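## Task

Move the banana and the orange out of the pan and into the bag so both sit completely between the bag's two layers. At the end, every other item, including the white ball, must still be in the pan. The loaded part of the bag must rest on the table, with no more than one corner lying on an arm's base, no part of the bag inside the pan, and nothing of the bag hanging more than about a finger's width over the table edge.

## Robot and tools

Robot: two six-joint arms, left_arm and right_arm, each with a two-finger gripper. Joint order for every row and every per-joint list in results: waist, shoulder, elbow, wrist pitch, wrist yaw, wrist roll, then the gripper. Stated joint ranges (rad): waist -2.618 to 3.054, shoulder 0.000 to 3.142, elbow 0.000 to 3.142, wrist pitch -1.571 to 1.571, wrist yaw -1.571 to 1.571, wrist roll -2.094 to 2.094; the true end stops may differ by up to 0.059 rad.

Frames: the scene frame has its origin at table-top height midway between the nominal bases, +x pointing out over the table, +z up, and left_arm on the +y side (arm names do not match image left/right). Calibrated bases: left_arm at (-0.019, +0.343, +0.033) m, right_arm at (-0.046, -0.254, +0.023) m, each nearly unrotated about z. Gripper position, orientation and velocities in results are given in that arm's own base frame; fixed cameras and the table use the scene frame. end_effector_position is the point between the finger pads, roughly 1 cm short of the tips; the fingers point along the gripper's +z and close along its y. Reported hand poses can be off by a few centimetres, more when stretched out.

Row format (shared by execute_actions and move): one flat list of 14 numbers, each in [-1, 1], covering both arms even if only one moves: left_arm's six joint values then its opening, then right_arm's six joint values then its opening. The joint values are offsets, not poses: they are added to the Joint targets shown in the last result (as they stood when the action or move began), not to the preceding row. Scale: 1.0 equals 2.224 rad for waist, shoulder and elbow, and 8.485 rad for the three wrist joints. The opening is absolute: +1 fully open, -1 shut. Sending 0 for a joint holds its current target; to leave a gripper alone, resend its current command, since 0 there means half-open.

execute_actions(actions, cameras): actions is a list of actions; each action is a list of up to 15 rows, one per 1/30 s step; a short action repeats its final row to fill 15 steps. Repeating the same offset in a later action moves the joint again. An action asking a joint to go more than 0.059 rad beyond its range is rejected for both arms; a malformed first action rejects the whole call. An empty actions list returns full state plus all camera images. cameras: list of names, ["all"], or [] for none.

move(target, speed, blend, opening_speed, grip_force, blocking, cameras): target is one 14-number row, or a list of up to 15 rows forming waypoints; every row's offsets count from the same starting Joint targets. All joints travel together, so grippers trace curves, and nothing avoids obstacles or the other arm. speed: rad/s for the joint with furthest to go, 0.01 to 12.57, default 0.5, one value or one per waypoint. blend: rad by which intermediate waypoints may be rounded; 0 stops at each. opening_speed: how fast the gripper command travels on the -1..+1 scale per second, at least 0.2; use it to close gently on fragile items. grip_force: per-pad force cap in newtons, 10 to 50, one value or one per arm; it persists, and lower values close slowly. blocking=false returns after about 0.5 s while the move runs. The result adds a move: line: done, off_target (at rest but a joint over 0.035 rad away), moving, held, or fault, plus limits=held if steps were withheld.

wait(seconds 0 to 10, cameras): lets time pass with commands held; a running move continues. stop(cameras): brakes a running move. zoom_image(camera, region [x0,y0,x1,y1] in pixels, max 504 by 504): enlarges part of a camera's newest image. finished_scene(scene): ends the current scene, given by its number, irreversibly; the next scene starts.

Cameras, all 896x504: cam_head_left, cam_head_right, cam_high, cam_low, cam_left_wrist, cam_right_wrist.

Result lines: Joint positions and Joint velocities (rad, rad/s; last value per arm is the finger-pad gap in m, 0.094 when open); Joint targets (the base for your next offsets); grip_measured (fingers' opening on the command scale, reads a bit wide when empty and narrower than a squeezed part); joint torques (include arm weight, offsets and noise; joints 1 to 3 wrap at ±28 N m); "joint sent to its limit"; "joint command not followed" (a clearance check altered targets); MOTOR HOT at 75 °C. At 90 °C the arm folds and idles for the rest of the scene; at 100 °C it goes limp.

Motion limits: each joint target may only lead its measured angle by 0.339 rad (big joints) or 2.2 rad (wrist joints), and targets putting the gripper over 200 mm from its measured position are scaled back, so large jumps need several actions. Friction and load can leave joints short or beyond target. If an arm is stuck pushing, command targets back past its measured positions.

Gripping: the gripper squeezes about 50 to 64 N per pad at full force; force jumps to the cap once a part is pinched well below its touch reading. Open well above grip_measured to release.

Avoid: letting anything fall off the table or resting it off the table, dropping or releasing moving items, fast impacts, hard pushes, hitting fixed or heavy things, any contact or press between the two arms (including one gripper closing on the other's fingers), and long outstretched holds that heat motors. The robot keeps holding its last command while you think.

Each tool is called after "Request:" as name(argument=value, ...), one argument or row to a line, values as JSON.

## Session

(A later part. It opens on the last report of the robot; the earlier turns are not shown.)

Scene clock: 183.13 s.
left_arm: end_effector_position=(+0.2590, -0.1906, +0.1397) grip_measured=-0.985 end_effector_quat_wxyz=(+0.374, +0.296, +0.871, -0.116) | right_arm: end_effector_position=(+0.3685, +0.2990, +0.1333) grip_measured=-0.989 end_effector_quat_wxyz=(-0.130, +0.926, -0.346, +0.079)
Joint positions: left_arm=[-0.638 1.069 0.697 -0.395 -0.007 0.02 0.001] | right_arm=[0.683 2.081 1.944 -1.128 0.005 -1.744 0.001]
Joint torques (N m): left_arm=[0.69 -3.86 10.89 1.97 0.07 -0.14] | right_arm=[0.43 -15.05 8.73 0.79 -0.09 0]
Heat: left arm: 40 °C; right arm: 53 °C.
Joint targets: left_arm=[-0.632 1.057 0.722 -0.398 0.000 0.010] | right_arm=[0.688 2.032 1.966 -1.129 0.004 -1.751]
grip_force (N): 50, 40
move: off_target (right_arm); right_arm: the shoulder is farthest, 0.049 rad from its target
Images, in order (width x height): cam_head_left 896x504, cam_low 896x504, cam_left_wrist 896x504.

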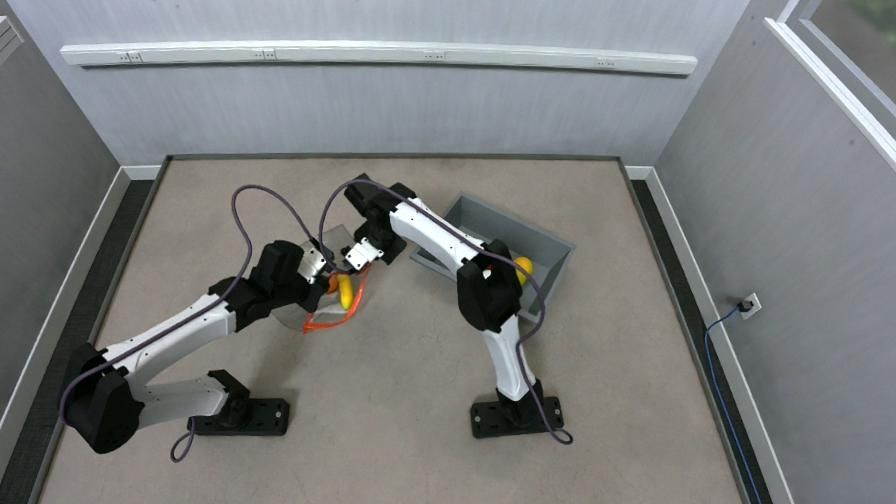

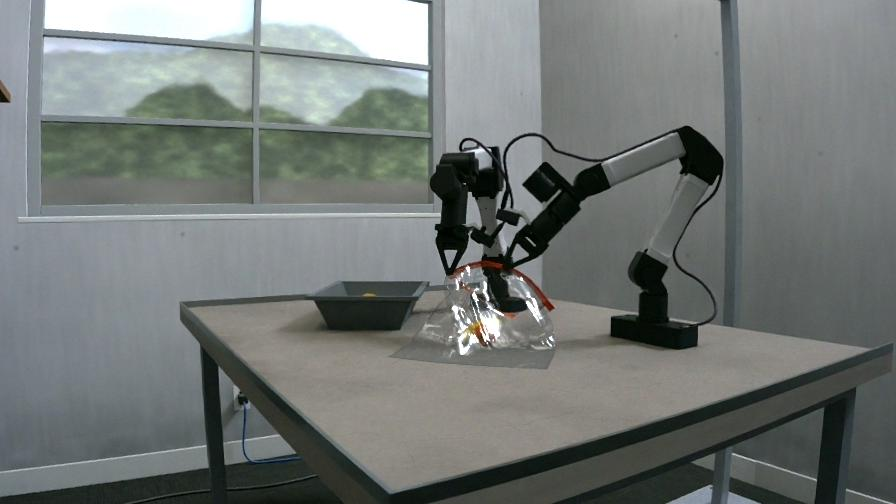

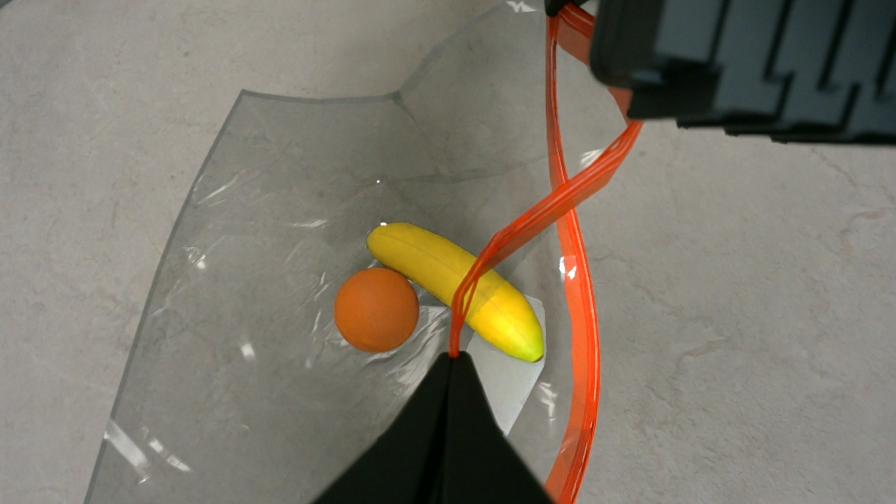

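Request:
move(
  target=[
    [-0.0611,0.0326,-0.0211,0.0038,0,0,-1,-0.0126,-0.0474,-0.1504,0.0146,0,0,-1],
    [-0.1223,0.0728,-0.0358,0.0147,0,0,-1,-0.0216,-0.096,-0.2464,0.0212,0,0,-1],
  ],
  speed=0.15,
  blend=[0.05,0],
  cameras=["cam_head_left","cam_left_wrist","cam_low"],
)

Request:
zoom_image(
  camera="cam_low",
  region=[400, 200, 600, 400],
)

Request:
zoom_image(
  camera="cam_head_left",
  region=[270, 190, 430, 350],
)

Scene clock: 188.10 s.
left_arm: end_effector_position=(+0.2074, -0.2581, +0.0968) grip_measured=-0.985 end_effector_quat_wxyz=(+0.323, +0.413, +0.839, -0.148) | right_arm: end_effector_position=(+0.3075, +0.2306, +0.0713) grip_measured=-0.989 end_effector_quat_wxyz=(-0.070, +0.927, -0.366, +0.046)
Joint positions: left_arm=[-0.897 1.209 0.653 -0.287 -0.007 0.02 0.001] | right_arm=[0.646 1.863 1.421 -0.962 0.005 -1.744 0.001]
Joint torques (N m): left_arm=[-0.29 -3.02 7.02 2 0.07 -0.14] | right_arm=[-0.55 -12.63 5.97 0.63 -0.1 -0.01]
Heat: left arm: 40 °C; right arm: 54 °C.
Joint targets: left_arm=[-0.904 1.219 0.642 -0.274 0.000 0.010] | right_arm=[0.640 1.818 1.418 -0.949 0.004 -1.751]
grip_force (N): 50, 40
move: off_target (right_arm); right_arm: the shoulder is farthest, 0.044 rad from its target
Images, in order (width x height): cam_head_left 896x504, cam_low 896x504, cam_left_wrist 896x504.

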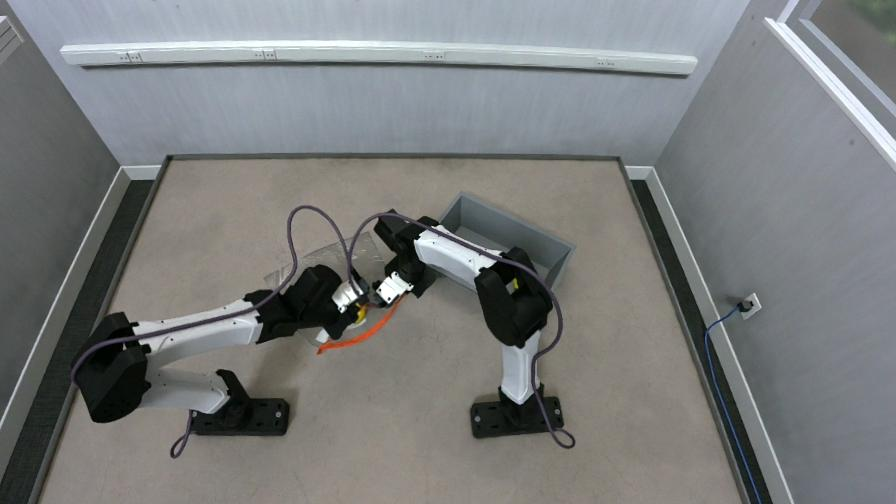

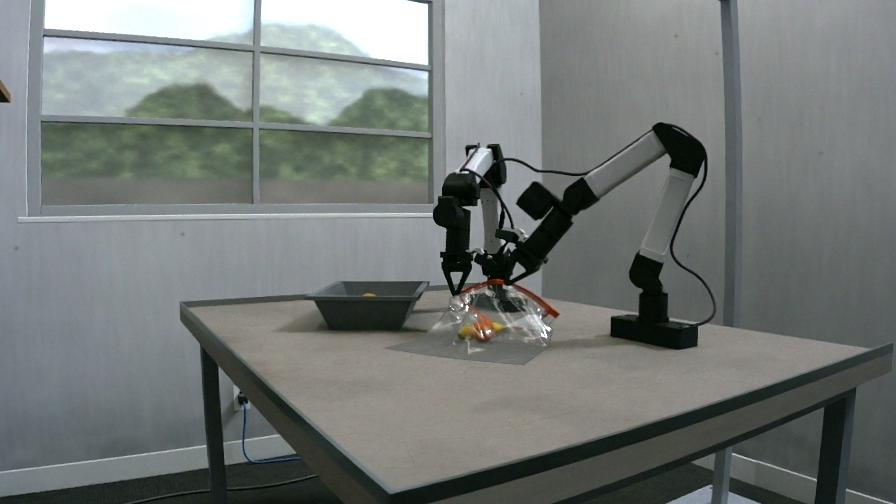

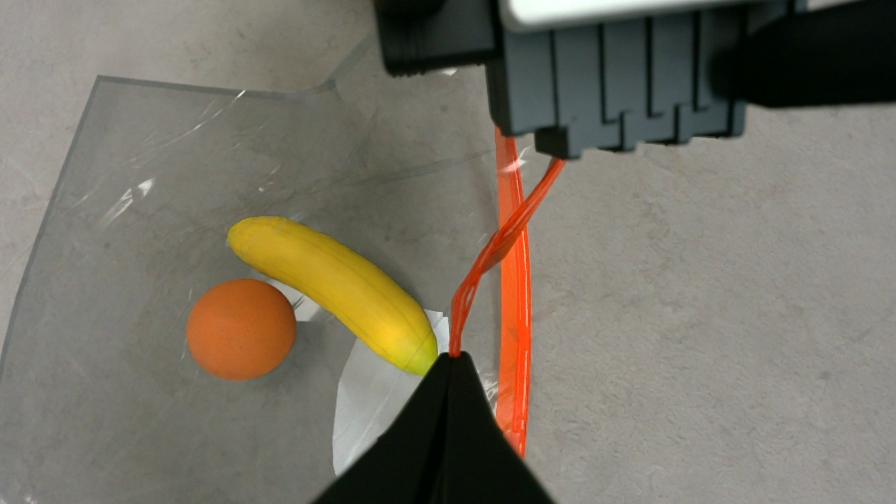

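Scaled by 2.520 from the camera's 896x504 image, which has a finer 1280x720 frame.

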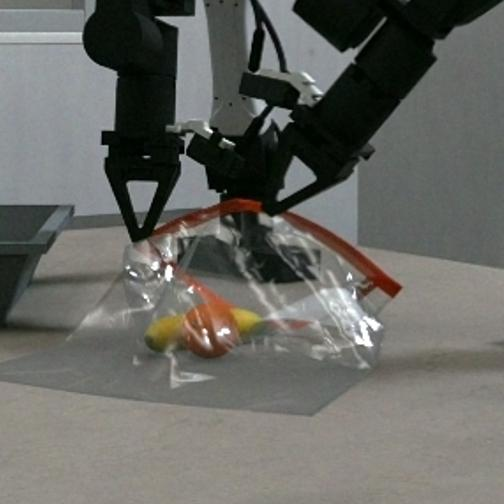

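Scaled by 3.150 from the camera's 896x504 image, which has a finer 1280x720 frame.

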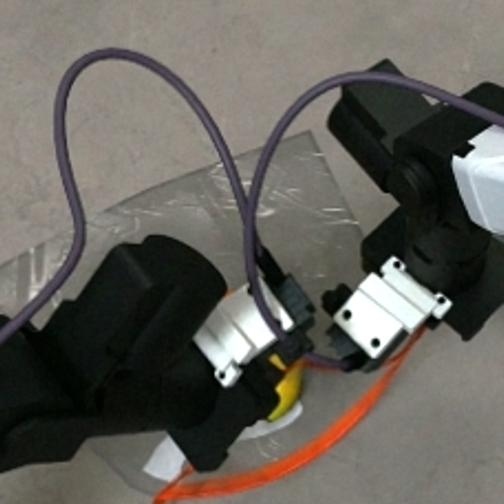

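Request:
move(
  target=[-0.0265,0.1096,0.014,0.0075,0,0,-1,-0.0063,0.0182,-0.1116,0.028,0,0,-1],
  speed=0.12,
  cameras=["cam_head_left","cam_left_wrist","cam_low","cam_right_wrist"],
)

Request:
zoom_image(
  camera="cam_low",
  region=[400, 200, 600, 400],
)

Scene clock: 191.13 s.
left_arm: end_effector_position=(+0.1923, -0.2702, +0.0304) grip_measured=-0.985 end_effector_quat_wxyz=(+0.243, +0.450, +0.851, -0.119) | right_arm: end_effector_position=(+0.2927, +0.2132, +0.0120) grip_measured=-0.989 end_effector_quat_wxyz=(-0.066, +0.925, -0.372, +0.044)
Joint positions: left_arm=[-0.956 1.451 0.653 -0.225 -0.007 0.02 0.001] | right_arm=[0.632 1.862 1.173 -0.724 0.005 -1.744 0.001]
Joint torques (N m): left_arm=[-0.35 -4.26 9.14 1.75 0.07 -0.13] | right_arm=[-0.57 -8.55 5.45 0.64 -0.1 -0.01]
Heat: left arm: 39 °C; right arm: 54 °C.
Joint targets: left_arm=[-0.963 1.462 0.674 -0.210 0.000 0.010] | right_arm=[0.626 1.859 1.170 -0.711 0.004 -1.751]
grip_force (N): 50, 40
move: done
Images, in order (width x height): cam_head_left 896x504, cam_low 896x504, cam_left_wrist 896x504, cam_right_wrist 896x504.

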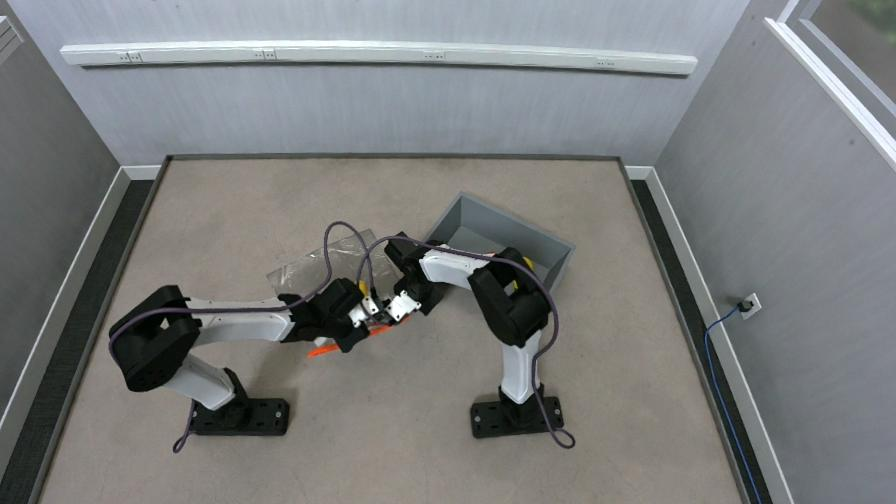

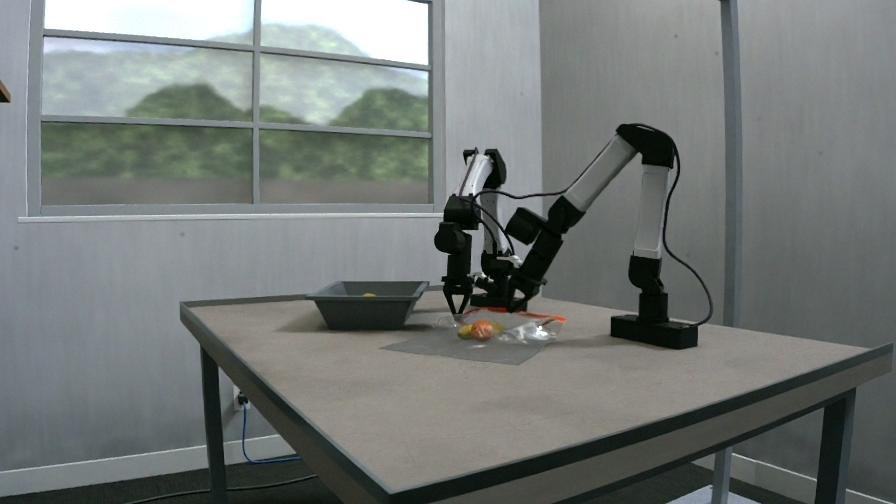

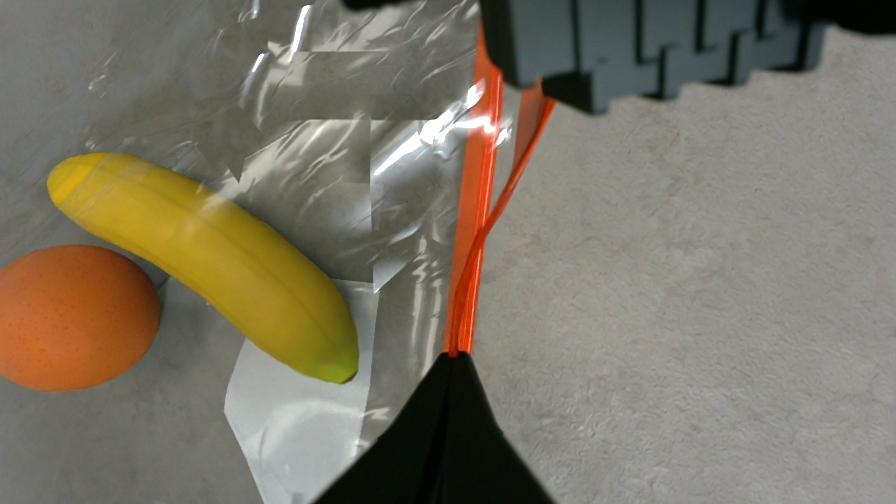

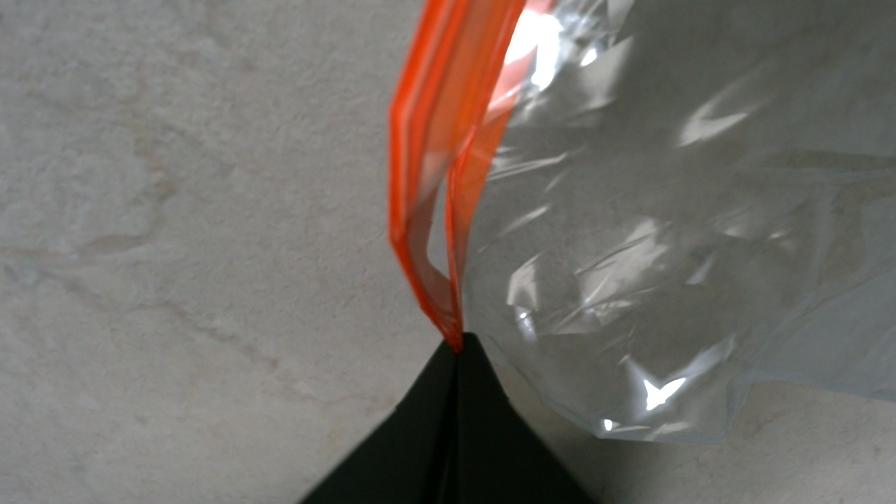

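Scaled by 2.520 from the camera's 896x504 image, which has a finer 1280x720 frame.

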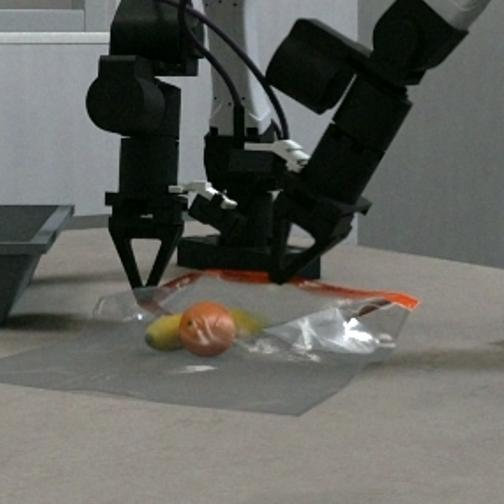

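Request:
move(
  target=[
    [0,0.034,0,0,0,0,-1,0,0.02,0,0,0,0,-1],
    [0,0.034,0,0,0,0,-1,0,0.02,0,0,0,0,-0.5],
    [0,0.034,0,0,0,0,-1,0,0.02,0,0,0,0,-0.1],
    [0,0.034,0,0,0,0,-1,0,-0.15,0,0,0,0,-0.1],
  ],
  speed=0.15,
  opening_speed=0.4,
  cameras=["cam_left_wrist","cam_low","cam_right_wrist"],
)

Scene clock: 197.73 s.
left_arm: end_effector_position=(+0.2057, -0.3013, +0.0447) grip_measured=-0.985 end_effector_quat_wxyz=(+0.285, +0.449, +0.833, -0.154) | right_arm: end_effector_position=(+0.3104, +0.1875, +0.0907) grip_measured=-0.101 end_effector_quat_wxyz=(-0.113, +0.904, -0.384, +0.152)
Joint positions: left_arm=[-0.964 1.497 0.687 -0.102 0.016 0.02 0.001] | right_arm=[0.608 1.608 1.145 -0.752 0.135 -1.754 0.042]
Joint torques (N m): left_arm=[0.32 -2.44 5.91 0.57 -0.13 -0.14] | right_arm=[1.74 -14.04 8.85 1.28 -1.26 0.1]
Heat: left arm: 39 °C; right arm: 53 °C.
Joint targets: left_arm=[-0.963 1.538 0.674 -0.210 0.000 0.010] | right_arm=[0.626 1.525 1.170 -0.711 0.004 -1.751]
grip_force (N): 50, 40
move: off_target (left_arm, right_arm); left_arm: the wrist pitch is farthest, 0.108 rad from its target; right_arm: the wrist yaw is farthest, 0.131 rad from its target
Images, in order (width x height): cam_low 896x504, cam_left_wrist 896x504, cam_right_wrist 896x504.

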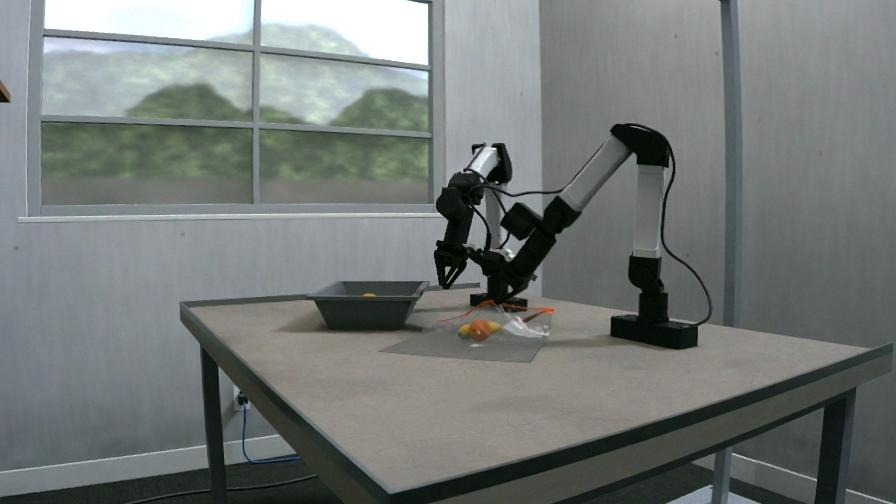

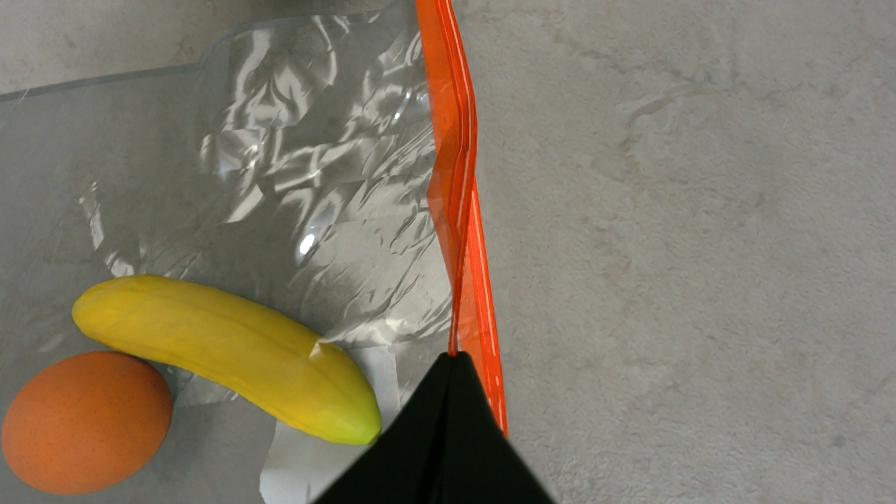

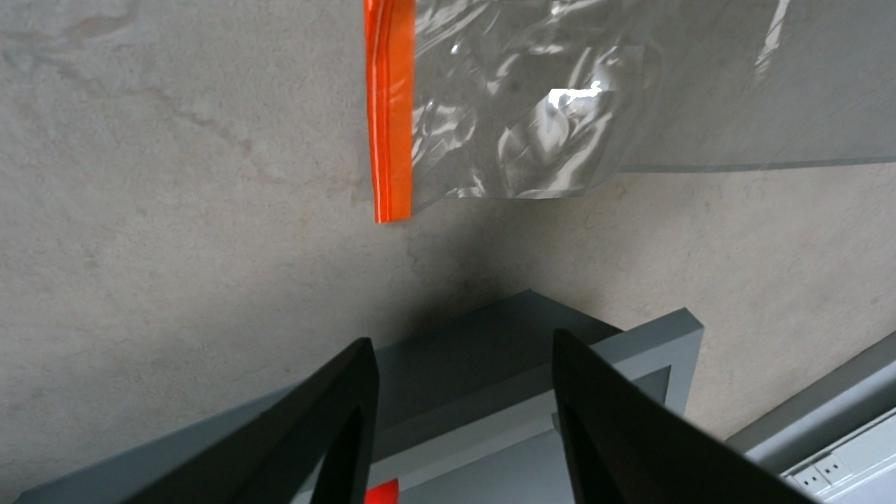

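Request:
move(
  target=[
    [0,0,0,0,0,0,-1,-0.035,0.037,0,0,0,0,-0.1],
  ],
  speed=0.15,
  cameras=["cam_left_wrist","cam_head_left","cam_right_wrist"],
)

Scene clock: 199.23 s.
left_arm: end_effector_position=(+0.1919, -0.2813, +0.0188) grip_measured=-0.985 end_effector_quat_wxyz=(+0.228, +0.458, +0.850, -0.125) | right_arm: end_effector_position=(+0.3153, +0.1917, +0.0923) grip_measured=-0.101 end_effector_quat_wxyz=(-0.153, +0.898, -0.396, +0.115)
Joint positions: left_arm=[-0.964 1.529 0.68 -0.196 0.015 0.02 0.001] | right_arm=[0.554 1.608 1.147 -0.725 0.016 -1.759 0.042]
Joint torques (N m): left_arm=[0.29 -4.89 6.24 1.4 -0.12 -0.12] | right_arm=[-0.57 -6.82 8.75 1.07 -0.16 0.16]
Heat: left arm: 38 °C; right arm: 53 °C.
Joint targets: left_arm=[-0.963 1.538 0.673 -0.210 0.000 0.010] | right_arm=[0.548 1.607 1.170 -0.711 0.004 -1.751]
grip_force (N): 50, 40
move: done
Images, in order (width x height): cam_head_left 896x504, cam_left_wrist 896x504, cam_right_wrist 896x504.

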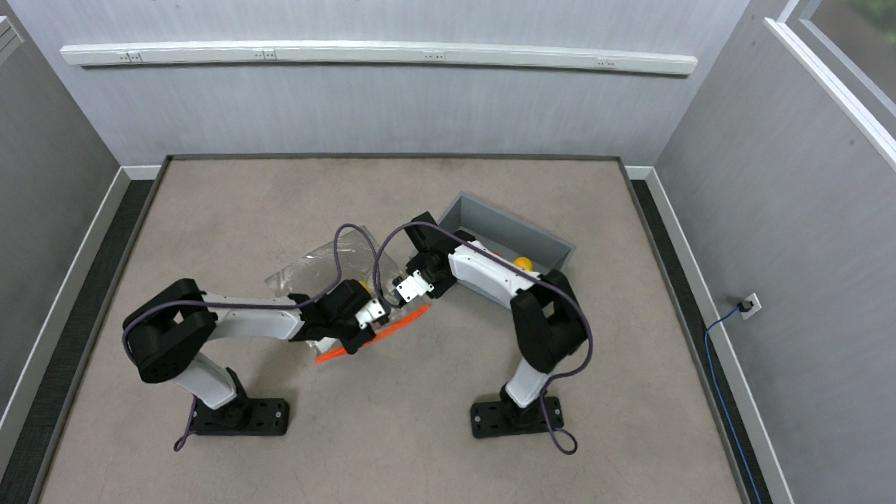

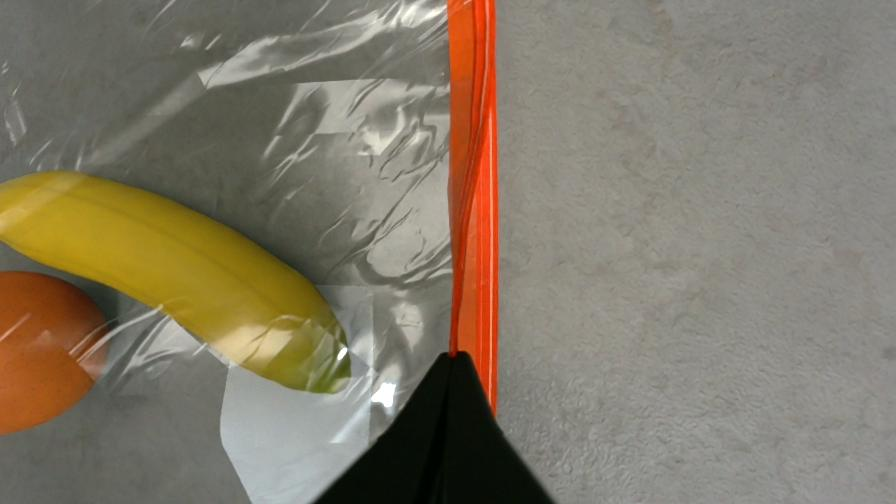

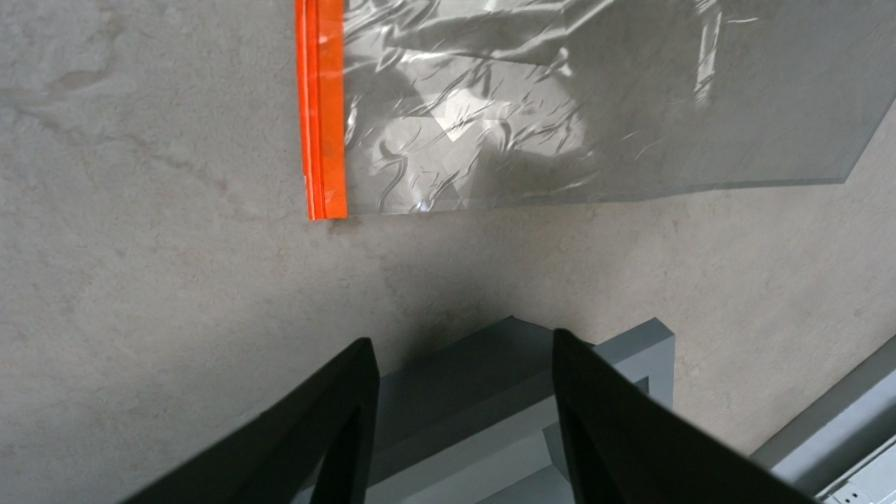

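Request:
move(
  target=[
    [0.0,0.022,0,0,0,0,-1,0,-0.1,0,0,0,0,-0.1],
    [0.0,0.022,0,0,0,0,-0.5,0,-0.1,0,0,0,0,-0.1],
    [0,0.022,0,0,0,0,-0.1,0,-0.1,0,0,0,0,-0.1],
    [0,-0.1,0,0,0,0,-0.1,0,-0.1,0,0,0,0,-0.1],
  ],
  speed=0.15,
  opening_speed=0.4,
  cameras=["all"],
)

Scene clock: 206.17 s.
left_arm: end_effector_position=(+0.1987, -0.2909, +0.0827) grip_measured=-0.102 end_effector_quat_wxyz=(+0.311, +0.444, +0.824, -0.167) | right_arm: end_effector_position=(+0.3131, +0.1905, +0.1610) grip_measured=-0.101 end_effector_quat_wxyz=(-0.232, +0.876, -0.388, +0.169)
Joint positions: left_arm=[-0.964 1.332 0.68 -0.199 0.015 0.02 0.042] | right_arm=[0.554 1.411 1.147 -0.725 0.015 -1.759 0.042]
Joint torques (N m): left_arm=[0.34 -5.94 7.15 1.75 -0.13 -0.13] | right_arm=[-0.57 -7.73 9.2 1.39 -0.17 0.17]
Heat: left arm: 38 °C; right arm: 51 °C.
Joint targets: left_arm=[-0.963 1.316 0.673 -0.210 0.000 0.010] | right_arm=[0.548 1.385 1.170 -0.711 0.004 -1.751]
grip_force (N): 50, 40
move: done

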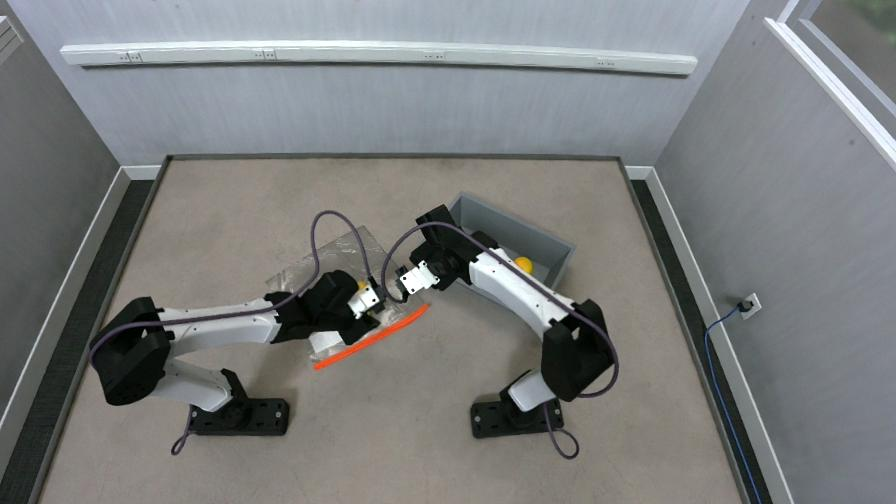

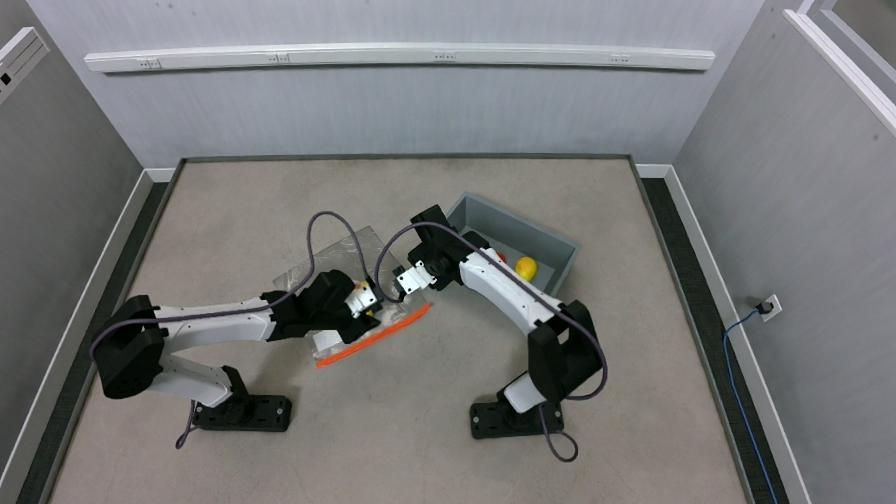

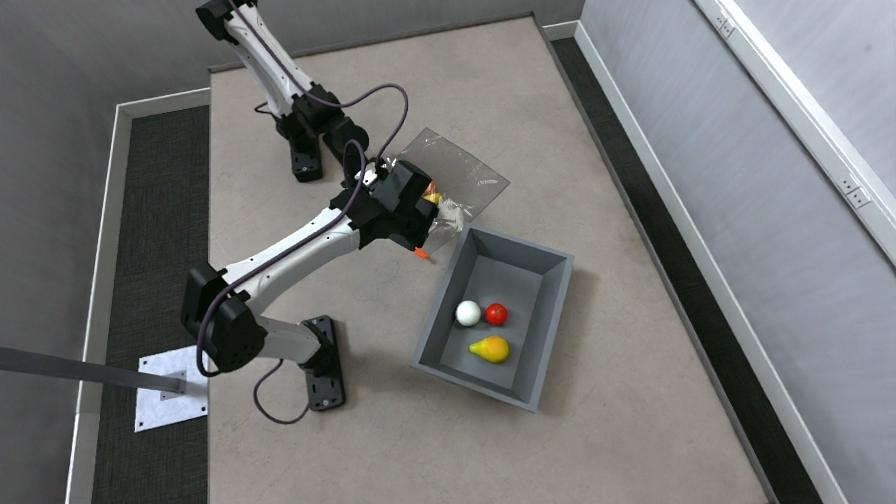

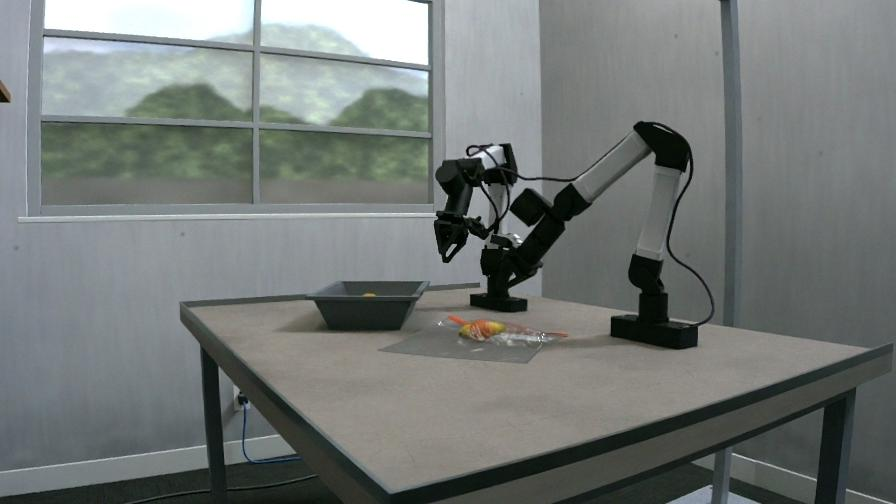

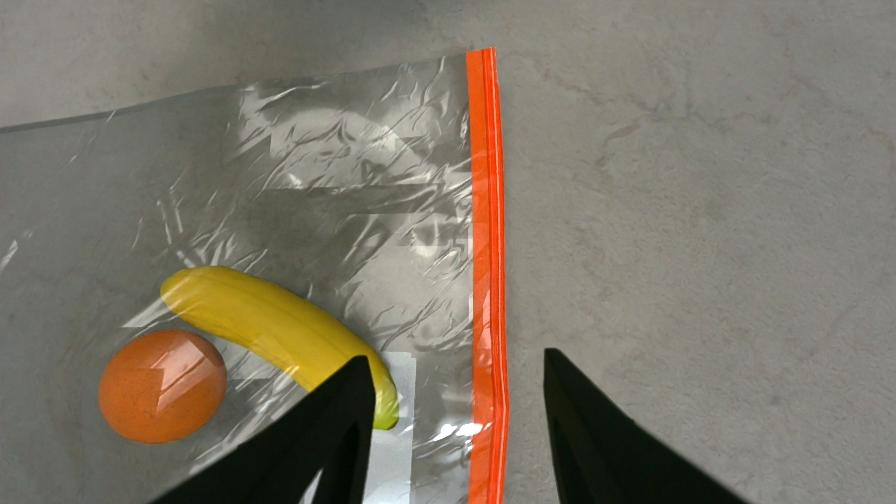

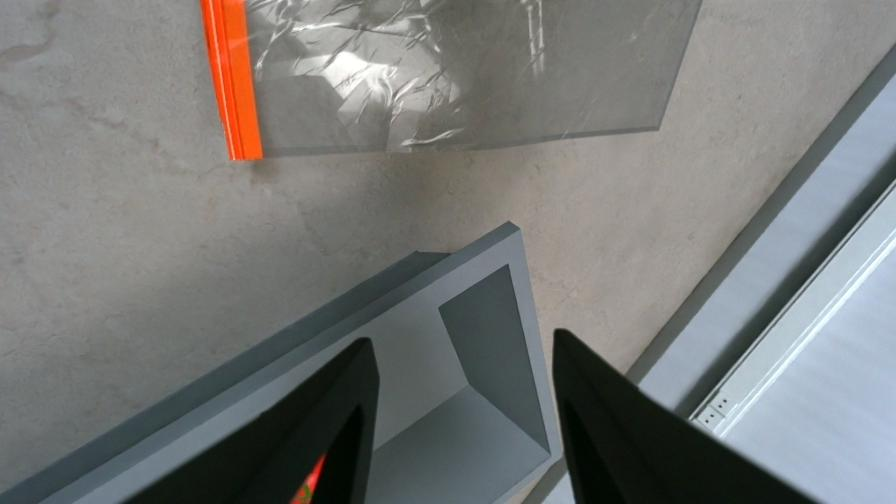

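Request:
finished_scene(
  scene=2,
)

The scene is finished: the task was done.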